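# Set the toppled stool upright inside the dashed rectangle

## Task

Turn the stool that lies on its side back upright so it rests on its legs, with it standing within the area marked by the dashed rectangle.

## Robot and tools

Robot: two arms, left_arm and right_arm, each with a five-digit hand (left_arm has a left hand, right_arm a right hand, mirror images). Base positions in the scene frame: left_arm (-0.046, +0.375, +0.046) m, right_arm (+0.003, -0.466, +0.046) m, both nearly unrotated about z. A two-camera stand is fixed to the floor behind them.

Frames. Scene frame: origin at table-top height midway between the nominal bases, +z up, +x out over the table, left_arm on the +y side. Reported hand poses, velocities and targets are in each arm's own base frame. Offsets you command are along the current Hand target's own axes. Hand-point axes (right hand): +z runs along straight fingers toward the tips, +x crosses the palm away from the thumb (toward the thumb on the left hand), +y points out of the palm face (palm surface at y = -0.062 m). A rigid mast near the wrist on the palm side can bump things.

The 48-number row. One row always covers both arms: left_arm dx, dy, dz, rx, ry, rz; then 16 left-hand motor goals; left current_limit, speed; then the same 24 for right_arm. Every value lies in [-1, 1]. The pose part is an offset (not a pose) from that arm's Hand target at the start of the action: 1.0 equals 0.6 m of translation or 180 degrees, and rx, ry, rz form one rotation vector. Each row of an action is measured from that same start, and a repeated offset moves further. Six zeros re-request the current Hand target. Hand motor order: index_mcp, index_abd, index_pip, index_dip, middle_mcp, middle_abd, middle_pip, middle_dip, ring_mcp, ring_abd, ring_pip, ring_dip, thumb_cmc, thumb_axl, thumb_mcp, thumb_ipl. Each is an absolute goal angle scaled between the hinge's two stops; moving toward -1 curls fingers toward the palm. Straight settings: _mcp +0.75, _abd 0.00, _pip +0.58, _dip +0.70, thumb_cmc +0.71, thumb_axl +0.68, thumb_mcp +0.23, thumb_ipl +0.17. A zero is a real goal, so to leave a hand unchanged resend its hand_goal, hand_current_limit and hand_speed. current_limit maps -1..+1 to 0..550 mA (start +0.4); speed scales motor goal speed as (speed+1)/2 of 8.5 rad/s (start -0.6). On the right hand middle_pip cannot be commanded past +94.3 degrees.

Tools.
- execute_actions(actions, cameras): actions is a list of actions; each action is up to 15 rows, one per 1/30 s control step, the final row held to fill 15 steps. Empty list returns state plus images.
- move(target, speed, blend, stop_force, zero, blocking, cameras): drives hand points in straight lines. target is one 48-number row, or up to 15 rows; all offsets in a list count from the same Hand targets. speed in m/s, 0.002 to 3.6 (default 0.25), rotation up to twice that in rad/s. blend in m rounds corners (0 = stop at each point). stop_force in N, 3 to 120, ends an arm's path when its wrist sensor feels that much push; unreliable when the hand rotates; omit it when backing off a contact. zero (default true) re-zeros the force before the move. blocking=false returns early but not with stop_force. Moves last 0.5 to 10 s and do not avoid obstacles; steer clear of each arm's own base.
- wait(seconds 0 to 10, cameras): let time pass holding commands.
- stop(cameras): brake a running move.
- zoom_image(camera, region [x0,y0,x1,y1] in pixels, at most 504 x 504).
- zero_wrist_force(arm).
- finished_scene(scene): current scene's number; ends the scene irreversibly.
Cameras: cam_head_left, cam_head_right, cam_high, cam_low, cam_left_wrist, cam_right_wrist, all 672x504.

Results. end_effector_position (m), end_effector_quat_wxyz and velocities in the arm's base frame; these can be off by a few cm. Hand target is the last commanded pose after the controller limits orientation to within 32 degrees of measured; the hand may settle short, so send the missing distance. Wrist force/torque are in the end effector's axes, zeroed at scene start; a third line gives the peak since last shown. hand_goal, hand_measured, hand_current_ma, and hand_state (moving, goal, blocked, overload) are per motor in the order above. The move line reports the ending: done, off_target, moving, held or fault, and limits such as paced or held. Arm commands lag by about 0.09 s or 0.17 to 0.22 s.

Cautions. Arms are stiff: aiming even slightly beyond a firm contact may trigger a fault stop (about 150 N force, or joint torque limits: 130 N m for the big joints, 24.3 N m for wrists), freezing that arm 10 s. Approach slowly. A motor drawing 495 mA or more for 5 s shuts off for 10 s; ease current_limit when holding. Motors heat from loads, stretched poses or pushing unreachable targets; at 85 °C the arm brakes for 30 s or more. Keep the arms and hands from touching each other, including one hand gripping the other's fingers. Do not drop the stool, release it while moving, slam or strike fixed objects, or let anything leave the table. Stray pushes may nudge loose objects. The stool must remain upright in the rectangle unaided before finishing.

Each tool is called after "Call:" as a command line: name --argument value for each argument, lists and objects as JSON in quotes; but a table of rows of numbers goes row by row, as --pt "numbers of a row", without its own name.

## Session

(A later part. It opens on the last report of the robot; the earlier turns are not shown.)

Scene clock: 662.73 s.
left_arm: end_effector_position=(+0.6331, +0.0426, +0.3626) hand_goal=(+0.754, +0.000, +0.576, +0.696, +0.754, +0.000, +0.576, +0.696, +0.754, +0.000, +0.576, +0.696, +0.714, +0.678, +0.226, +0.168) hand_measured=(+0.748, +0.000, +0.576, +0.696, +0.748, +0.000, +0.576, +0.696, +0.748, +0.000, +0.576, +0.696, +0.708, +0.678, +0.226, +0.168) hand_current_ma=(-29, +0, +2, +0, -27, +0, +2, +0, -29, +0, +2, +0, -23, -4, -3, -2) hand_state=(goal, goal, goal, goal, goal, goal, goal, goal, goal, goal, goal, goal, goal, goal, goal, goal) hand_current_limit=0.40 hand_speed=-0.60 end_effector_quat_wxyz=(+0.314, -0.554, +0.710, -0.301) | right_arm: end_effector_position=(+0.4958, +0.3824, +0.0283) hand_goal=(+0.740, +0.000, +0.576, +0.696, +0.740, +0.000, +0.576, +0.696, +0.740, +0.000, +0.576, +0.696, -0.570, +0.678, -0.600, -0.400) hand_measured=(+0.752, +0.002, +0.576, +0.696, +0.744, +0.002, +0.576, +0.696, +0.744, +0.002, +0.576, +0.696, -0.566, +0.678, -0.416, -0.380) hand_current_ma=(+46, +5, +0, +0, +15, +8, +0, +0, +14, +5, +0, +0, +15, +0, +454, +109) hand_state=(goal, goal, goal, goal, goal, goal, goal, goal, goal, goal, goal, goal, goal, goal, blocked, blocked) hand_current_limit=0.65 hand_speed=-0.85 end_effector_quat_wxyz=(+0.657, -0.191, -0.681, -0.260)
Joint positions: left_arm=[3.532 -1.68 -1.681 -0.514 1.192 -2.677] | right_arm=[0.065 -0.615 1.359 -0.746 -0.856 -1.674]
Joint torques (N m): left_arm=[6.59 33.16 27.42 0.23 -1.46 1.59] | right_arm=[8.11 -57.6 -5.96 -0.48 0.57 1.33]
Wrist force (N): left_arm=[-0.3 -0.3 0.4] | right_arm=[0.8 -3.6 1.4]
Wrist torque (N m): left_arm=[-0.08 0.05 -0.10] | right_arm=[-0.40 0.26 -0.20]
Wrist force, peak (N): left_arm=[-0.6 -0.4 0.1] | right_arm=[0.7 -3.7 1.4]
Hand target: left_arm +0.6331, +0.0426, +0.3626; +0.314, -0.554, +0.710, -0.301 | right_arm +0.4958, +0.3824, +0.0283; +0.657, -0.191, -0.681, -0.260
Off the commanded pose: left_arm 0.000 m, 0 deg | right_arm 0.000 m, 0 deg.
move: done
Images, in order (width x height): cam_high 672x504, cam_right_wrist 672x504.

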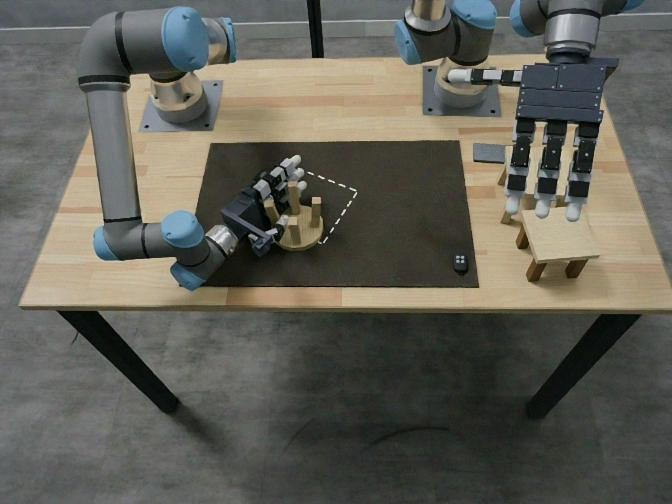

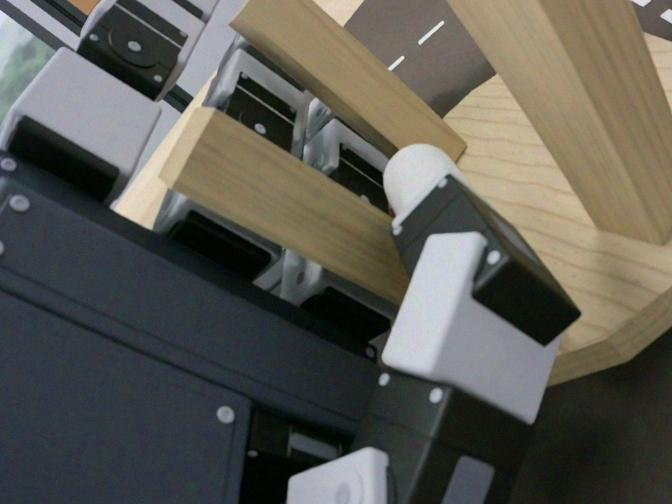

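Call:
move --pt "0 0 0 0 0 0 0.754 0 0.576 0.696 0.754 0 0.576 0.696 0.754 0 0.576 0.696 0.714 0.678 0.226 0.168 0.4 -0.6 0.022 0.0497 0 0 0 0.1111 0.73 0 0.576 0.696 0.73 0 0.576 0.696 0.74 0 0.576 0.696 -0.571 0.678 -0.60 -0.42 0.65 -0.85" --pt "0 0 0 0 0 0 0.754 0 0.576 0.696 0.754 0 0.576 0.696 0.754 0 0.576 0.696 0.714 0.678 0.226 0.168 0.4 -0.6 0.0198 0.101 0 0 0 0.2222 0.73 0 0.576 0.696 0.73 0 0.576 0.696 0.74 0 0.576 0.696 -0.571 0.678 -0.60 -0.42 0.65 -0.85" --speed 0.08 --blend 0.01 --cameras '["cam_high","cam_right_wrist","cam_low","cam_head_left"]'

Call:
zoom_image --camera "cam_high" --region '[220, 150, 370, 300]'

Call:
zoom_image --camera "cam_low" --region '[180, 220, 400, 400]'

Scene clock: 678.27 s.
left_arm: end_effector_position=(+0.6331, +0.0426, +0.3626) hand_goal=(+0.754, +0.000, +0.576, +0.696, +0.754, +0.000, +0.576, +0.696, +0.754, +0.000, +0.576, +0.696, +0.714, +0.678, +0.226, +0.168) hand_measured=(+0.748, +0.000, +0.576, +0.696, +0.748, +0.000, +0.576, +0.696, +0.748, +0.000, +0.576, +0.696, +0.708, +0.678, +0.226, +0.168) hand_current_ma=(-29, +0, +2, +0, -27, +0, +2, +0, -29, +0, +2, +0, -23, -4, -3, -2) hand_state=(goal, goal, goal, goal, goal, goal, goal, goal, goal, goal, goal, goal, goal, goal, goal, goal) hand_current_limit=0.40 hand_speed=-0.60 end_effector_quat_wxyz=(+0.314, -0.554, +0.710, -0.301) | right_arm: end_effector_position=(+0.5315, +0.4294, +0.0465) hand_goal=(+0.730, +0.000, +0.576, +0.696, +0.730, +0.000, +0.576, +0.696, +0.740, +0.000, +0.576, +0.696, -0.570, +0.678, -0.600, -0.420) hand_measured=(+0.734, +0.002, +0.576, +0.696, +0.730, +0.002, +0.576, +0.696, +0.738, +0.002, +0.576, +0.696, -0.564, +0.682, -0.416, -0.386) hand_current_ma=(+17, +5, +0, +0, -2, +8, +0, +0, -9, +5, +0, +0, +23, +19, +454, +196) hand_state=(goal, goal, goal, goal, goal, goal, goal, goal, goal, goal, goal, goal, goal, goal, blocked, blocked) hand_current_limit=0.65 hand_speed=-0.85 end_effector_quat_wxyz=(+0.706, -0.412, -0.575, -0.020)
Joint positions: left_arm=[3.532 -1.68 -1.681 -0.514 1.192 -2.677] | right_arm=[0.16 -0.564 1.032 -0.47 -0.761 -0.976]
Joint torques (N m): left_arm=[7.59 32.89 28.29 0.25 -1.26 1.39] | right_arm=[11.02 -48.45 -22.61 4.16 2.83 1.29]
Wrist force (N): left_arm=[-0.3 0.1 0.2] | right_arm=[-2.2 -2.6 0.5]
Wrist torque (N m): left_arm=[-0.02 0.05 -0.11] | right_arm=[-0.26 0.41 -0.19]
Wrist force, peak (N): left_arm=[-0.3 -0.5 0.6] | right_arm=[2.1 -11.4 -1.2]
Hand target: left_arm +0.6331, +0.0426, +0.3626; +0.314, -0.554, +0.710, -0.301 | right_arm +0.5315, +0.4294, +0.0465; +0.706, -0.412, -0.575, -0.020
Off the commanded pose: left_arm 0.000 m, 0 deg | right_arm 0.000 m, 0 deg.
move: done
Images, in order (width x height): cam_head_left 672x504, cam_high 672x504, cam_low 672x504, cam_right_wrist 672x504.

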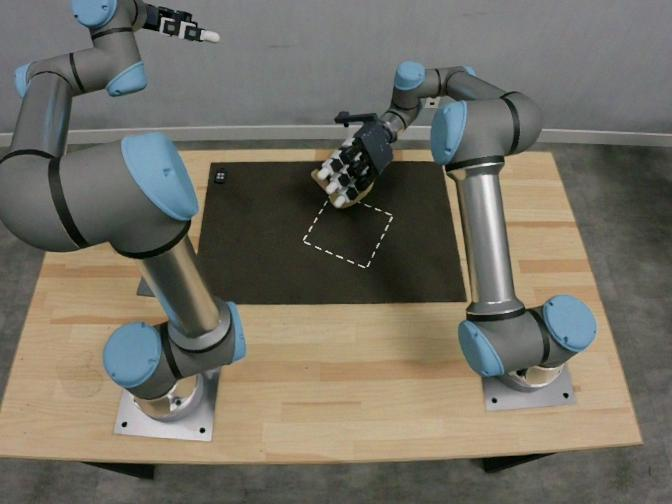

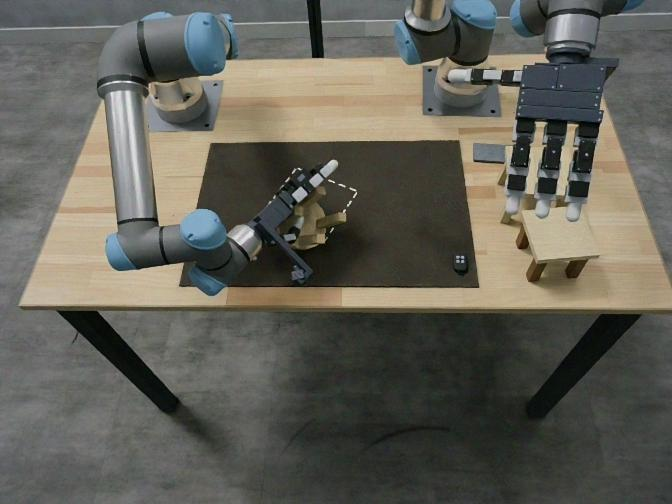

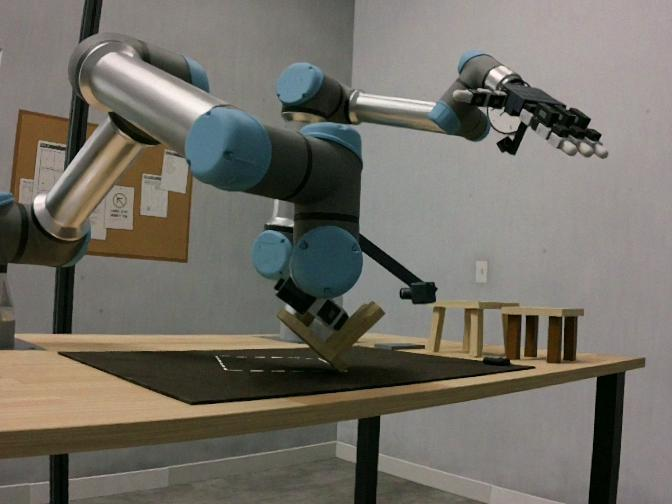

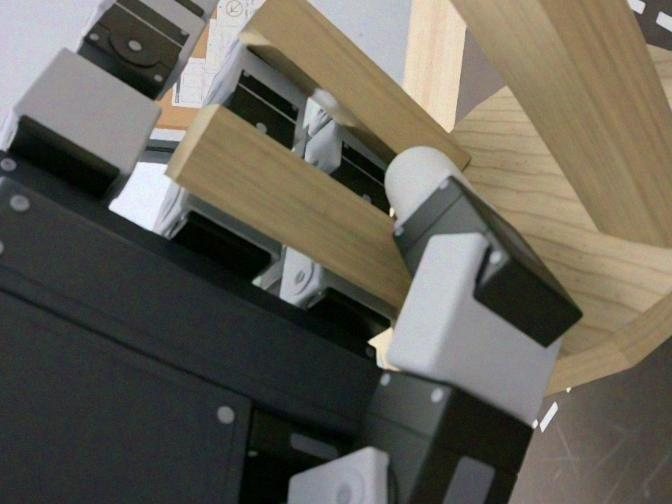

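Scaled by 3.360 from the camera's 672x504 image, which has a finer 960x720 frame.

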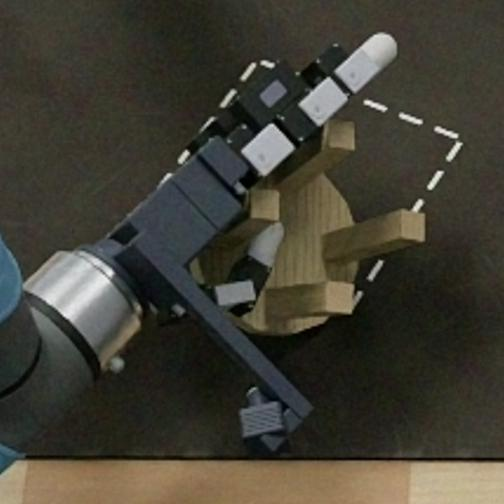

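Scaled by 2.291 from the camera's 672x504 image, which has a finer 960x720 frame.

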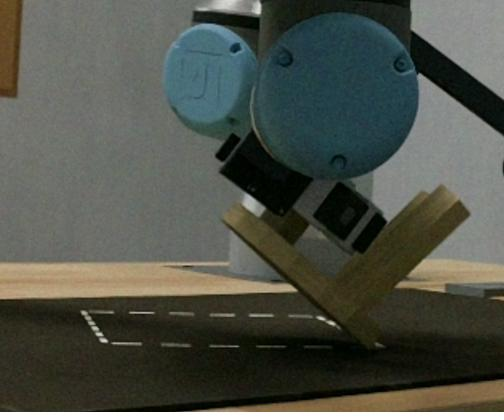

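Call:
move --pt "0 0 0 0 0 0 0.754 0 0.576 0.696 0.754 0 0.576 0.696 0.754 0 0.576 0.696 0.714 0.678 0.226 0.168 0.4 -0.6 0.0153 0.049 0 0 0 0.1111 0.73 0 0.576 0.696 0.73 0 0.576 0.696 0.74 0 0.576 0.696 -0.571 0.678 -0.60 -0.42 0.65 -0.85" --pt "0 0 0 0 0 0 0.754 0 0.576 0.696 0.754 0 0.576 0.696 0.754 0 0.576 0.696 0.714 0.678 0.226 0.168 0.4 -0.6 0.0167 0.0748 0 0 0 0.1667 0.73 0 0.576 0.696 0.73 0 0.576 0.696 0.74 0 0.576 0.696 -0.571 0.678 -0.60 -0.42 0.65 -0.85" --speed 0.08 --blend 0.01 --cameras '["cam_high","cam_right_wrist","cam_low","cam_head_left"]'

Call:
zoom_image --camera "cam_high" --region '[220, 150, 370, 300]'

Call:
zoom_image --camera "cam_low" --region '[180, 220, 450, 400]'

Scene clock: 693.60 s.
left_arm: end_effector_position=(+0.6331, +0.0426, +0.3626) hand_goal=(+0.754, +0.000, +0.576, +0.696, +0.754, +0.000, +0.576, +0.696, +0.754, +0.000, +0.576, +0.696, +0.714, +0.678, +0.226, +0.168) hand_measured=(+0.748, +0.000, +0.576, +0.696, +0.748, +0.000, +0.576, +0.696, +0.748, +0.000, +0.576, +0.696, +0.708, +0.678, +0.226, +0.168) hand_current_ma=(-29, +0, +2, +0, -27, +0, +2, +0, -29, +0, +2, +0, -23, -4, -3, -2) hand_state=(goal, goal, goal, goal, goal, goal, goal, goal, goal, goal, goal, goal, goal, goal, goal, goal) hand_current_limit=0.40 hand_speed=-0.60 end_effector_quat_wxyz=(+0.314, -0.554, +0.710, -0.301) | right_arm: end_effector_position=(+0.5575, +0.4634, +0.0297) hand_goal=(+0.730, +0.000, +0.576, +0.696, +0.730, +0.000, +0.576, +0.696, +0.740, +0.000, +0.576, +0.696, -0.570, +0.678, -0.600, -0.420) hand_measured=(+0.738, +0.002, +0.576, +0.696, +0.726, +0.002, +0.576, +0.696, +0.734, +0.002, +0.576, +0.696, -0.566, +0.678, -0.418, -0.388) hand_current_ma=(+35, +5, +0, +0, -15, +8, +0, +0, -20, +5, +0, +0, +11, +1, +454, +181) hand_state=(goal, goal, goal, goal, goal, goal, goal, goal, goal, goal, goal, goal, goal, goal, blocked, blocked) hand_current_limit=0.65 hand_speed=-0.85 end_effector_quat_wxyz=(+0.687, -0.547, -0.449, +0.164)
Joint positions: left_arm=[3.532 -1.68 -1.681 -0.514 1.192 -2.677] | right_arm=[0.234 -0.344 0.574 -0.233 -0.686 -0.452]
Joint torques (N m): left_arm=[7.24 32.07 27.29 0.22 -1.11 1.48] | right_arm=[12.46 -48.61 -22.51 2.81 1.95 1.17]
Wrist force (N): left_arm=[0.0 -0.1 0.4] | right_arm=[1.6 -11.1 -1.4]
Wrist torque (N m): left_arm=[-0.06 0.01 -0.07] | right_arm=[-0.38 0.23 0.41]
Wrist force, peak (N): left_arm=[-0.3 0.3 0.5] | right_arm=[3.3 -15.3 -2.5]
Hand target: left_arm +0.6331, +0.0426, +0.3626; +0.314, -0.554, +0.710, -0.301 | right_arm +0.5575, +0.4634, +0.0297; +0.687, -0.547, -0.449, +0.164
Off the commanded pose: left_arm 0.000 m, 0 deg | right_arm 0.000 m, 0 deg.
move: done
Images, in order (width x height): cam_head_left 672x504, cam_high 672x504, cam_low 672x504, cam_right_wrist 672x504.

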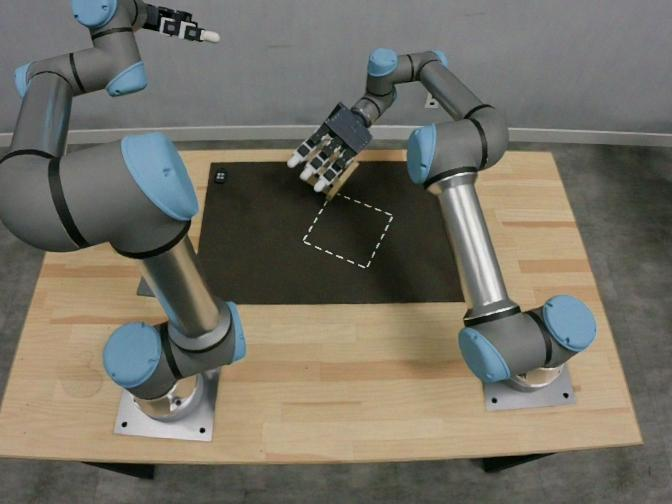

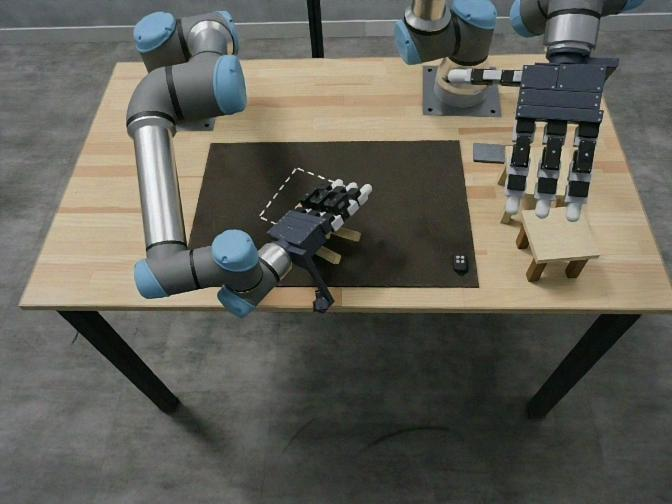

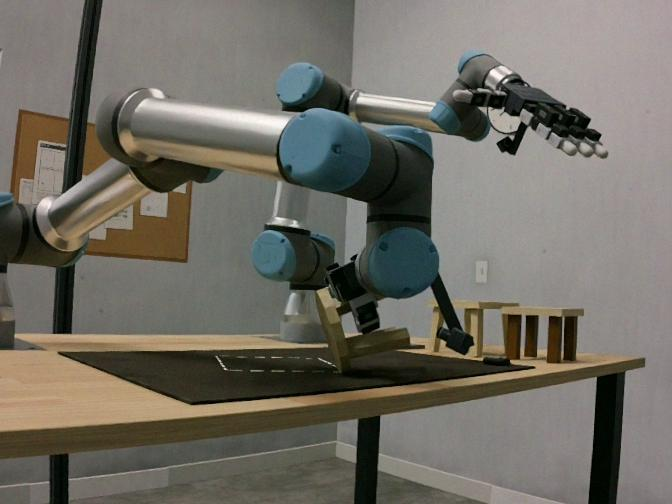

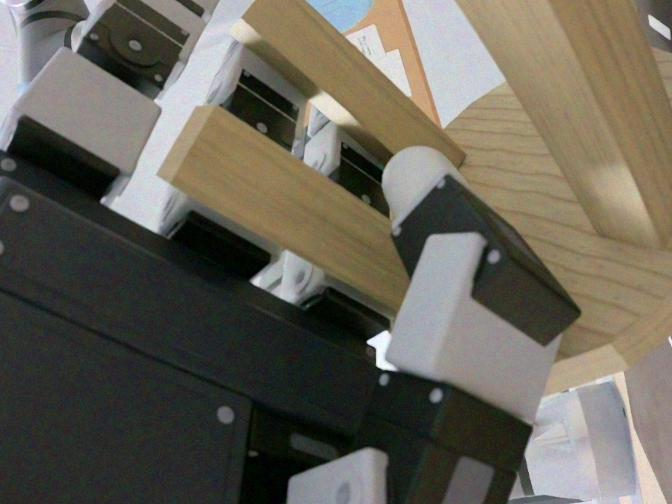

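Scaled by 3.360 from the camera's 672x504 image, which has a finer 960x720 frame.

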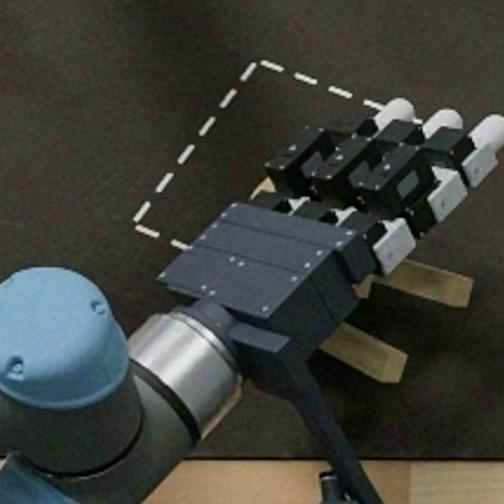

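Scaled by 1.867 from the camera's 672x504 image, which has a finer 960x720 frame.

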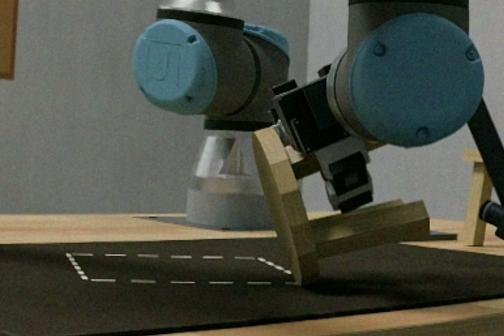

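Call:
move --target '[0,0,0,0,0,0,0.754,0,0.576,0.696,0.754,0,0.576,0.696,0.754,0,0.576,0.696,0.714,0.678,0.226,0.168,0.4,-0.6,0.0207,0.0272,-0.0052,-0.0661,-0.0105,0.0996,0.73,0,0.576,0.696,0.73,0,0.576,0.696,0.74,0,0.576,0.696,-0.571,0.678,-0.60,-0.42,0.65,-0.85]' --speed 0.06 --cameras '["cam_high","cam_right_wrist","cam_low","cam_head_left"]'

Call:
zoom_image --camera "cam_high" --region '[240, 160, 400, 320]'

Call:
zoom_image --camera "cam_low" --region '[250, 220, 500, 400]'

Scene clock: 734.20 s.
left_arm: end_effector_position=(+0.6331, +0.0426, +0.3626) hand_goal=(+0.754, +0.000, +0.576, +0.696, +0.754, +0.000, +0.576, +0.696, +0.754, +0.000, +0.576, +0.696, +0.714, +0.678, +0.226, +0.168) hand_measured=(+0.748, +0.000, +0.576, +0.696, +0.748, +0.000, +0.576, +0.696, +0.748, +0.000, +0.576, +0.696, +0.708, +0.678, +0.226, +0.168) hand_current_ma=(-29, +0, +2, +0, -27, +0, +2, +0, -29, +0, +2, +0, -23, -4, -3, -2) hand_state=(goal, goal, goal, goal, goal, goal, goal, goal, goal, goal, goal, goal, goal, goal, goal, goal) hand_current_limit=0.40 hand_speed=-0.60 end_effector_quat_wxyz=(+0.314, -0.554, +0.710, -0.301) | right_arm: end_effector_position=(+0.5711, +0.4761, +0.0204) hand_goal=(+0.730, +0.000, +0.576, +0.696, +0.730, +0.000, +0.576, +0.696, +0.740, +0.000, +0.576, +0.696, -0.570, +0.678, -0.600, -0.420) hand_measured=(+0.724, +0.002, +0.576, +0.696, +0.724, +0.002, +0.576, +0.696, +0.734, +0.002, +0.576, +0.696, -0.566, +0.684, -0.420, -0.388) hand_current_ma=(-26, +3, +0, +0, -26, +8, +0, +0, -23, +5, +0, +0, +11, +24, +454, +181) hand_state=(goal, goal, goal, goal, goal, goal, goal, goal, goal, goal, goal, goal, goal, goal, blocked, blocked) hand_current_limit=0.65 hand_speed=-0.85 end_effector_quat_wxyz=(-0.586, +0.675, +0.384, -0.230)
Joint positions: left_arm=[3.532 -1.68 -1.681 -0.514 1.192 -2.677] | right_arm=[0.284 -0.408 0.624 -0.572 -0.638 0.147]
Joint torques (N m): left_arm=[7.1 32.95 27.4 0.22 -1.02 1.37] | right_arm=[10.82 -70.75 -11.85 -2.29 -1.81 1.8]
Wrist force (N): left_arm=[-0.1 -0.2 0.1] | right_arm=[-1.0 1.6 0.8]
Wrist torque (N m): left_arm=[-0.05 0.02 -0.08] | right_arm=[-0.11 0.19 -0.13]
Wrist force, peak (N): left_arm=[-0.4 -0.2 0.7] | right_arm=[2.0 -12.1 -1.3]
Hand target: left_arm +0.6331, +0.0426, +0.3626; +0.314, -0.554, +0.710, -0.301 | right_arm +0.5711, +0.4761, +0.0204; -0.586, +0.675, +0.384, -0.230
Off the commanded pose: left_arm 0.000 m, 0 deg | right_arm 0.000 m, 0 deg.
move: done
Images, in order (width x height): cam_head_left 672x504, cam_high 672x504, cam_low 672x504, cam_right_wrist 672x504.

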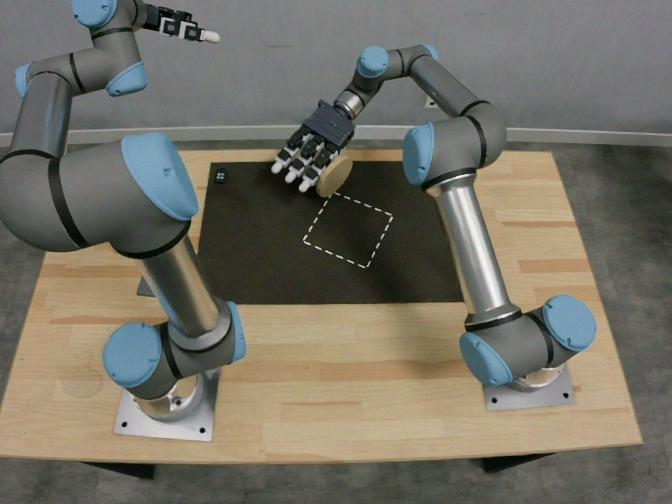

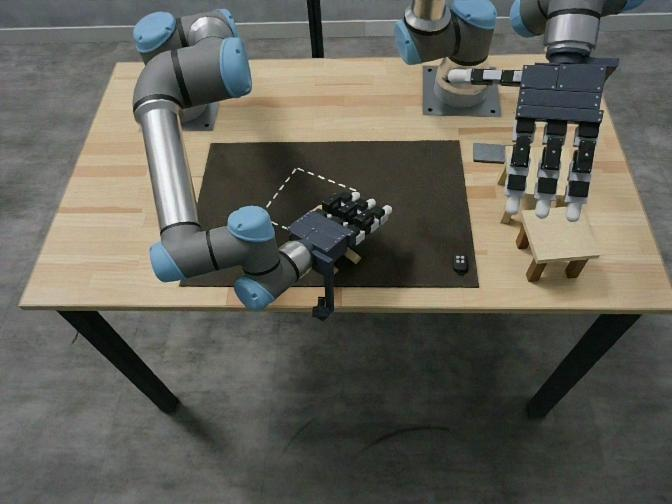

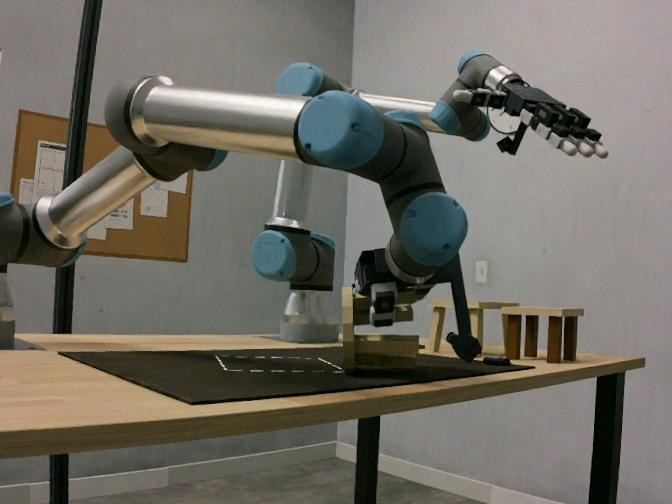

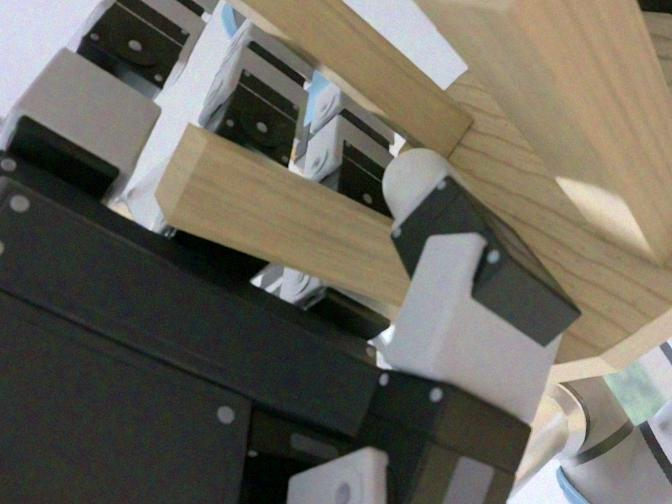

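Scaled by 3.150 from the camera's 672x504 image, which has a finer 960x720 frame.

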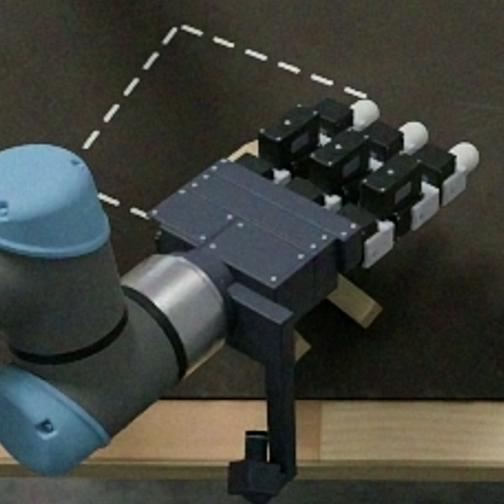

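Scaled by 2.016 from the camera's 672x504 image, which has a finer 960x720 frame.

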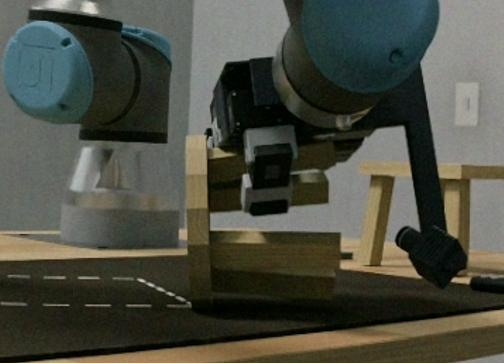

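Call:
move --target '[0,0,0,0,0,0,0.754,0,0.576,0.696,0.754,0,0.576,0.696,0.754,0,0.576,0.696,0.714,0.678,0.226,0.168,0.4,-0.6,0,0,0,0,0,0,0.76,0,0.576,0.696,0.76,0,0.576,0.696,0.76,0,0.576,0.696,-0.571,0.678,-0.27,-0.30,0.4,-0.95]' --speed 0.06 --cameras '["cam_high","cam_right_wrist","cam_low"]'

Call:
zoom_image --camera "cam_low" --region '[250, 220, 500, 400]'

Scene clock: 747.70 s.
left_arm: end_effector_position=(+0.6331, +0.0426, +0.3626) hand_goal=(+0.754, +0.000, +0.576, +0.696, +0.754, +0.000, +0.576, +0.696, +0.754, +0.000, +0.576, +0.696, +0.714, +0.678, +0.226, +0.168) hand_measured=(+0.748, +0.000, +0.576, +0.696, +0.748, +0.000, +0.576, +0.696, +0.748, +0.000, +0.576, +0.696, +0.708, +0.678, +0.226, +0.168) hand_current_ma=(-29, +0, +2, +0, -27, +0, +2, +0, -29, +0, +2, +0, -23, -4, -3, -2) hand_state=(goal, goal, goal, goal, goal, goal, goal, goal, goal, goal, goal, goal, goal, goal, goal, goal) hand_current_limit=0.40 hand_speed=-0.60 end_effector_quat_wxyz=(+0.314, -0.554, +0.710, -0.301) | right_arm: end_effector_position=(+0.5711, +0.4761, +0.0204) hand_goal=(+0.760, +0.000, +0.576, +0.696, +0.760, +0.000, +0.576, +0.696, +0.760, +0.000, +0.576, +0.696, -0.570, +0.678, -0.270, -0.300) hand_measured=(+0.738, +0.000, +0.576, +0.696, +0.740, +0.002, +0.576, +0.696, +0.740, +0.002, +0.576, +0.696, -0.568, +0.680, -0.270, -0.300) hand_current_ma=(-96, +2, +0, +0, -85, +8, +0, +0, -79, +5, +0, +0, +7, +5, +2, -4) hand_state=(blocked, goal, goal, goal, blocked, goal, goal, goal, goal, goal, goal, goal, goal, goal, goal, goal) hand_current_limit=0.40 hand_speed=-0.95 end_effector_quat_wxyz=(-0.586, +0.675, +0.384, -0.230)
Joint positions: left_arm=[3.532 -1.68 -1.681 -0.514 1.192 -2.677] | right_arm=[0.284 -0.408 0.624 -0.572 -0.638 0.148]
Joint torques (N m): left_arm=[6.6 32.62 27.45 0.43 -1.12 1.34] | right_arm=[10.88 -66.11 -11.36 -2.36 -1.1 1.23]
Wrist force (N): left_arm=[-0.4 -0.1 0.0] | right_arm=[-0.4 -0.8 -0.5]
Wrist torque (N m): left_arm=[-0.03 0.05 -0.10] | right_arm=[-0.12 0.16 -0.06]
Wrist force, peak (N): left_arm=[-0.3 0.1 0.7] | right_arm=[-1.5 1.6 0.6]
Hand target: left_arm +0.6331, +0.0426, +0.3626; +0.314, -0.554, +0.710, -0.301 | right_arm +0.5711, +0.4761, +0.0204; -0.586, +0.675, +0.384, -0.230
Off the commanded pose: left_arm 0.000 m, 0 deg | right_arm 0.000 m, 0 deg.
move: done
Images, in order (width x height): cam_high 672x504, cam_low 672x504, cam_right_wrist 672x504.

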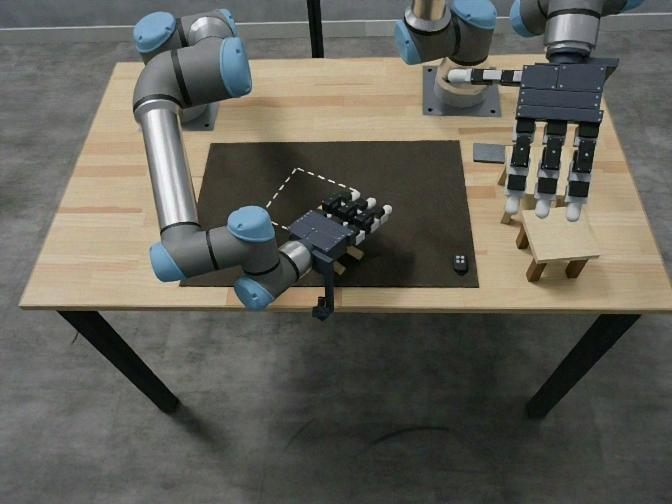

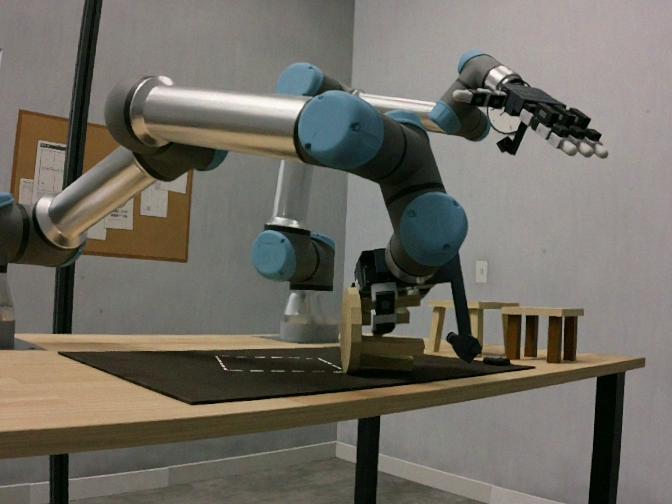

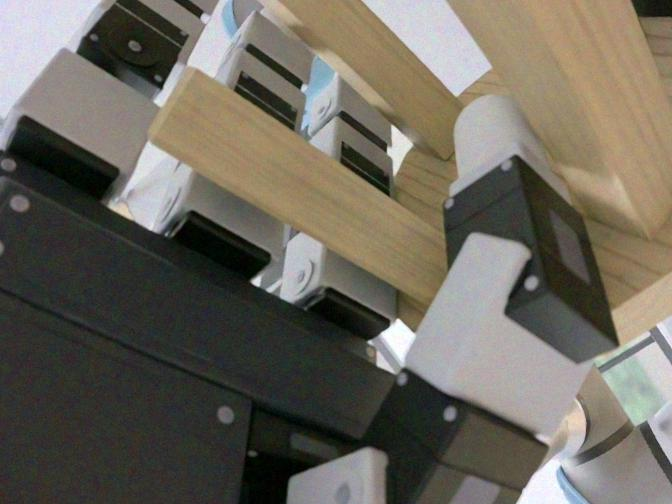

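Scaled by 2.016 from the camera's 672x504 image, which has a finer 960x720 frame.

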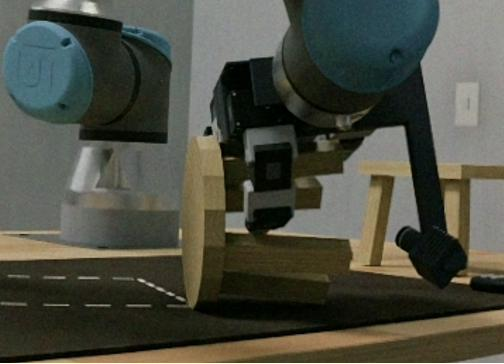

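Call:
move --target '[0,0,0,0,0,0,0.754,0,0.576,0.696,0.754,0,0.576,0.696,0.754,0,0.576,0.696,0.714,0.678,0.226,0.168,0.4,-0.6,-0.0017,0.0122,-0.0825,0,0,0,0.76,0,0.576,0.696,0.76,0,0.576,0.696,0.76,0,0.576,0.696,-0.571,0.678,-0.27,-0.30,0.4,-0.95]' --speed 0.04 --stop_force 5 --cameras '["cam_high","cam_right_wrist","cam_low"]'

Call:
zoom_image --camera "cam_low" --region '[250, 220, 500, 400]'

Scene clock: 769.17 s.
left_arm: end_effector_position=(+0.6331, +0.0426, +0.3626) hand_goal=(+0.754, +0.000, +0.576, +0.696, +0.754, +0.000, +0.576, +0.696, +0.754, +0.000, +0.576, +0.696, +0.714, +0.678, +0.226, +0.168) hand_measured=(+0.748, +0.000, +0.576, +0.696, +0.748, +0.000, +0.576, +0.696, +0.748, +0.000, +0.576, +0.696, +0.708, +0.678, +0.226, +0.168) hand_current_ma=(-29, +0, +2, +0, -27, +0, +2, +0, -29, +0, +2, +0, -23, -4, -3, -2) hand_state=(goal, goal, goal, goal, goal, goal, goal, goal, goal, goal, goal, goal, goal, goal, goal, goal) hand_current_limit=0.40 hand_speed=-0.60 end_effector_quat_wxyz=(+0.314, -0.554, +0.710, -0.301) | right_arm: end_effector_position=(+0.6099, +0.4447, +0.0235) hand_goal=(+0.760, +0.000, +0.576, +0.696, +0.760, +0.000, +0.576, +0.696, +0.760, +0.000, +0.576, +0.696, -0.570, +0.678, -0.270, -0.300) hand_measured=(+0.758, -0.002, +0.576, +0.696, +0.752, +0.002, +0.576, +0.696, +0.744, +0.002, +0.576, +0.696, -0.568, +0.680, -0.270, -0.300) hand_current_ma=(-6, -4, +1, +0, -32, +8, +0, +0, -61, +5, +0, +0, +7, +5, +2, -4) hand_state=(goal, goal, goal, goal, goal, goal, goal, goal, goal, goal, goal, goal, goal, goal, goal, goal) hand_current_limit=0.40 hand_speed=-0.95 end_effector_quat_wxyz=(-0.586, +0.675, +0.384, -0.230)
Joint positions: left_arm=[3.532 -1.68 -1.681 -0.514 1.192 -2.677] | right_arm=[0.235 -0.289 0.372 -0.418 -0.684 0.121]
Joint torques (N m): left_arm=[7.18 32.87 26.77 0.26 -0.78 1.48] | right_arm=[-9.21 -55.99 -25.43 3.2 -2.33 -1.28]
Wrist force (N): left_arm=[-0.2 -0.3 0.0] | right_arm=[-0.1 -2.0 0.4]
Wrist torque (N m): left_arm=[-0.06 0.02 -0.08] | right_arm=[-0.11 0.28 0.20]
Wrist force, peak (N): left_arm=[-0.1 -0.4 0.7] | right_arm=[0.1 -2.5 0.4]
Hand target: left_arm +0.6331, +0.0426, +0.3626; +0.314, -0.554, +0.710, -0.301 | right_arm +0.6099, +0.4447, +0.0235; -0.586, +0.675, +0.384, -0.230
Off the commanded pose: left_arm 0.000 m, 0 deg | right_arm 0.000 m, 0 deg.
move: done
Images, in order (width x height): cam_high 672x504, cam_low 672x504, cam_right_wrist 672x504.

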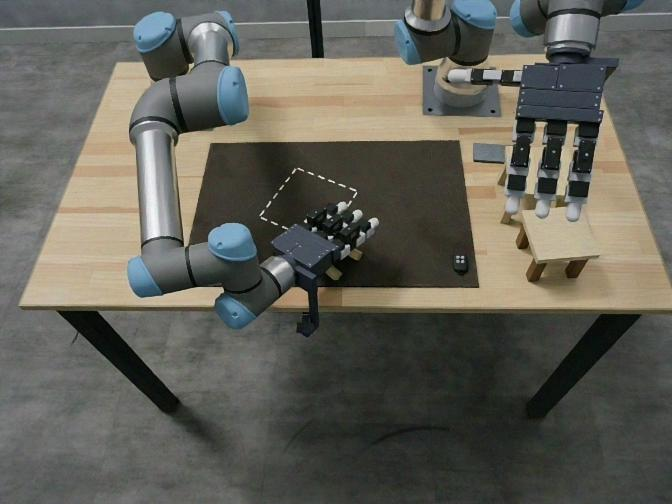

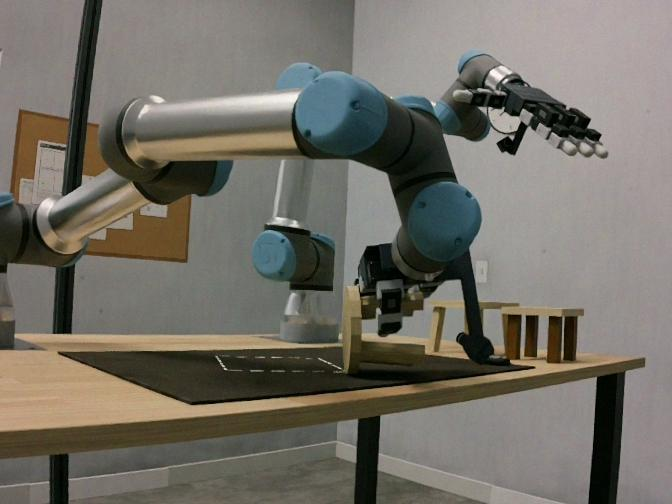

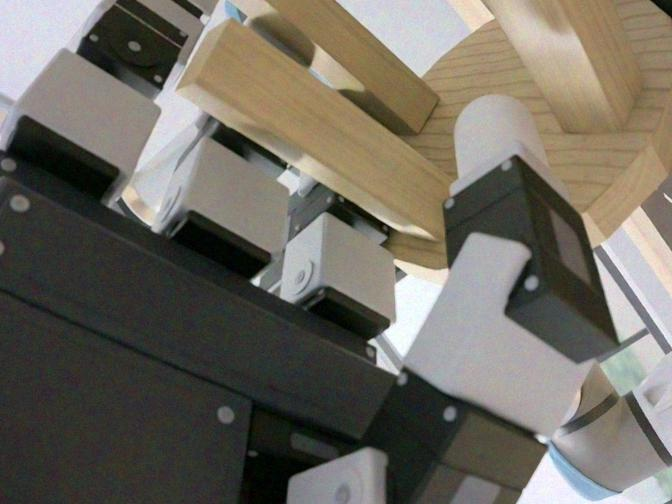

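Scaled by 2.016 from the camera's 672x504 image, which has a finer 960x720 frame.

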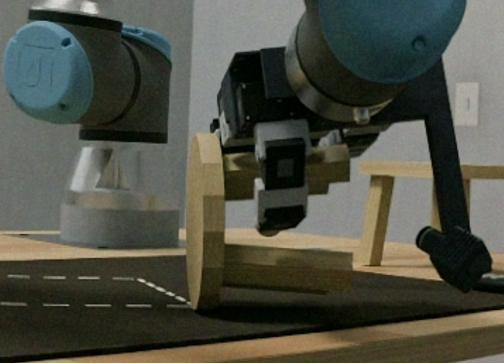

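Call:
move --target '[0,0,0,0,0,0,0.754,0,0.576,0.696,0.754,0,0.576,0.696,0.754,0,0.576,0.696,0.714,0.678,0.226,0.168,0.4,-0.6,0.035,-0.242,-0.0515,0,0,0,0.76,0,0.576,0.696,0.76,0,0.576,0.696,0.76,0,0.576,0.696,-0.571,0.678,-0.27,-0.30,0.4,-0.8]' --speed 0.1 --cameras '["cam_high","cam_head_left","cam_head_right","cam_low"]'

Call:
zoom_image --camera "cam_high" --region '[240, 150, 400, 310]'

Call:
zoom_image --camera "cam_head_left" --region '[290, 130, 420, 260]'

Call:
zoom_image --camera "cam_low" --region '[250, 220, 500, 400]'

Scene clock: 780.83 s.
left_arm: end_effector_position=(+0.6331, +0.0426, +0.3626) hand_goal=(+0.754, +0.000, +0.576, +0.696, +0.754, +0.000, +0.576, +0.696, +0.754, +0.000, +0.576, +0.696, +0.714, +0.678, +0.226, +0.168) hand_measured=(+0.748, +0.000, +0.576, +0.696, +0.748, +0.000, +0.576, +0.696, +0.748, +0.000, +0.576, +0.696, +0.708, +0.678, +0.226, +0.168) hand_current_ma=(-29, +0, +2, +0, -27, +0, +2, +0, -29, +0, +2, +0, -23, -4, -3, -2) hand_state=(goal, goal, goal, goal, goal, goal, goal, goal, goal, goal, goal, goal, goal, goal, goal, goal) hand_current_limit=0.40 hand_speed=-0.60 end_effector_quat_wxyz=(+0.314, -0.554, +0.710, -0.301) | right_arm: end_effector_position=(+0.6088, +0.4446, +0.1729) hand_goal=(+0.760, +0.000, +0.576, +0.696, +0.760, +0.000, +0.576, +0.696, +0.760, +0.000, +0.576, +0.696, -0.570, +0.678, -0.270, -0.300) hand_measured=(+0.752, -0.002, +0.576, +0.696, +0.752, +0.002, +0.576, +0.696, +0.744, +0.002, +0.576, +0.696, -0.568, +0.678, -0.264, -0.296) hand_current_ma=(-32, -4, +0, +0, -32, +8, -1, +0, -61, +5, +0, +0, +5, +2, +31, +15) hand_state=(goal, goal, goal, goal, goal, goal, goal, goal, goal, goal, goal, goal, goal, goal, goal, goal) hand_current_limit=0.40 hand_speed=-0.80 end_effector_quat_wxyz=(-0.583, +0.687, +0.381, -0.208)
Joint positions: left_arm=[3.532 -1.68 -1.681 -0.514 1.192 -2.677] | right_arm=[0.231 -0.317 0.035 -0.113 -0.657 0.155]
Joint torques (N m): left_arm=[7.21 32.8 28.08 0.43 -0.91 1.31] | right_arm=[-8.89 -70.78 -25.5 3.23 3.01 1.68]
Wrist force (N): left_arm=[-0.2 -0.2 0.6] | right_arm=[-1.1 -0.5 0.5]
Wrist torque (N m): left_arm=[-0.08 0.05 -0.10] | right_arm=[-0.16 0.23 -0.02]
Wrist force, peak (N): left_arm=[-0.2 -0.7 0.4] | right_arm=[0.1 -2.7 0.3]
Hand target: left_arm +0.6331, +0.0426, +0.3626; +0.314, -0.554, +0.710, -0.301 | right_arm +0.6099, +0.4450, +0.1734; -0.586, +0.675, +0.384, -0.230
Off the commanded pose: left_arm 0.000 m, 0 deg | right_arm 0.001 m, 3 deg.
elbow stopped short (right arm): the move would have taken joint 3 (elbow) straighter than the controller allows.
move: off_target (right_arm)
Images, in order (width x height): cam_head_left 672x504, cam_head_right 672x504, cam_high 672x504, cam_low 672x504.

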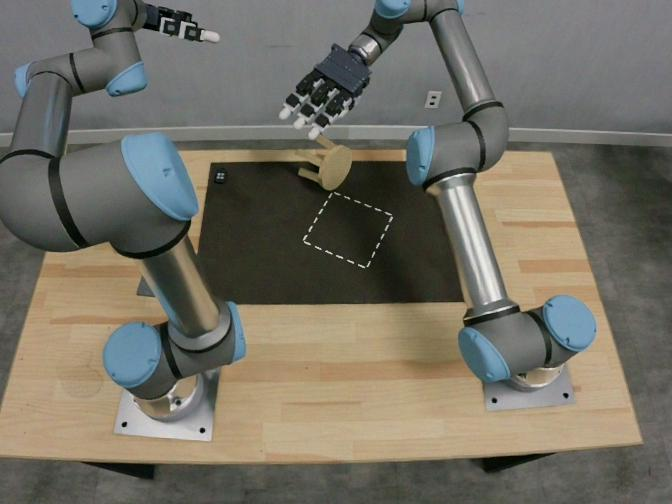

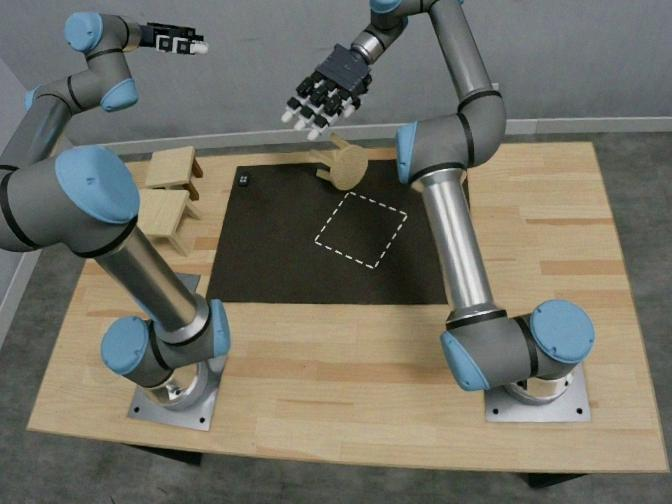

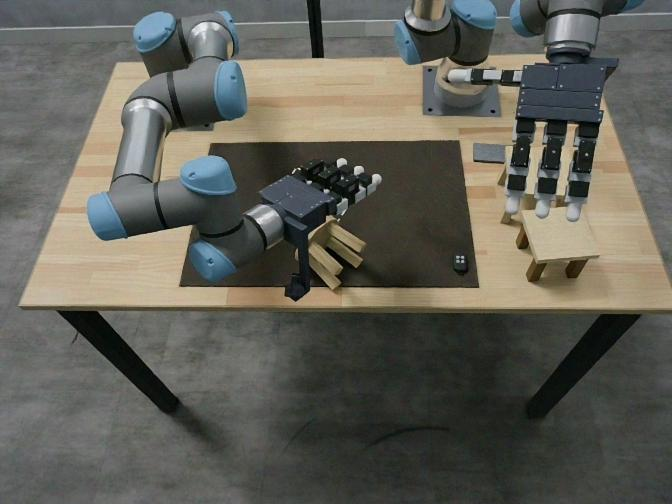

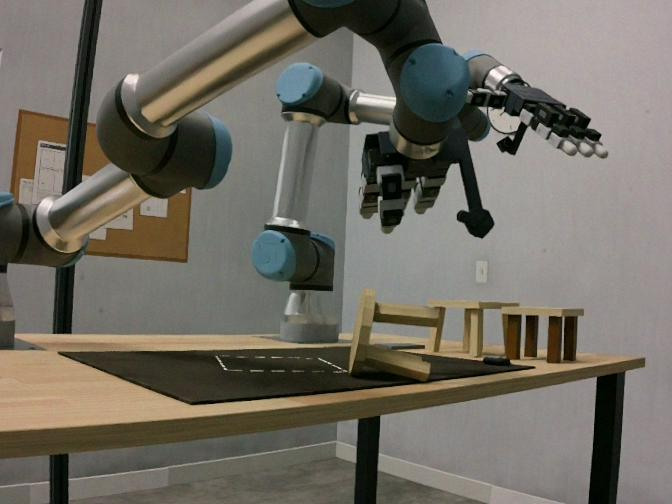

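Scaled by 3.150 from the camera's 672x504 image, which has a finer 960x720 frame.

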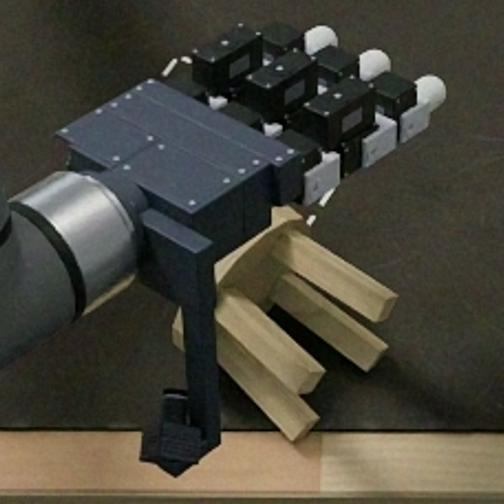

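Scaled by 3.877 from the camera's 672x504 image, which has a finer 960x720 frame.

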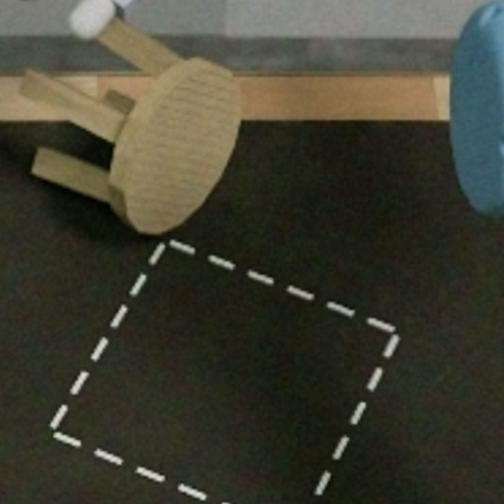

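Scaled by 2.016 from the camera's 672x504 image, which has a finer 960x720 frame.

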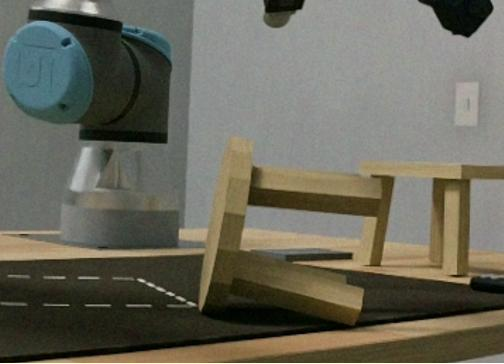

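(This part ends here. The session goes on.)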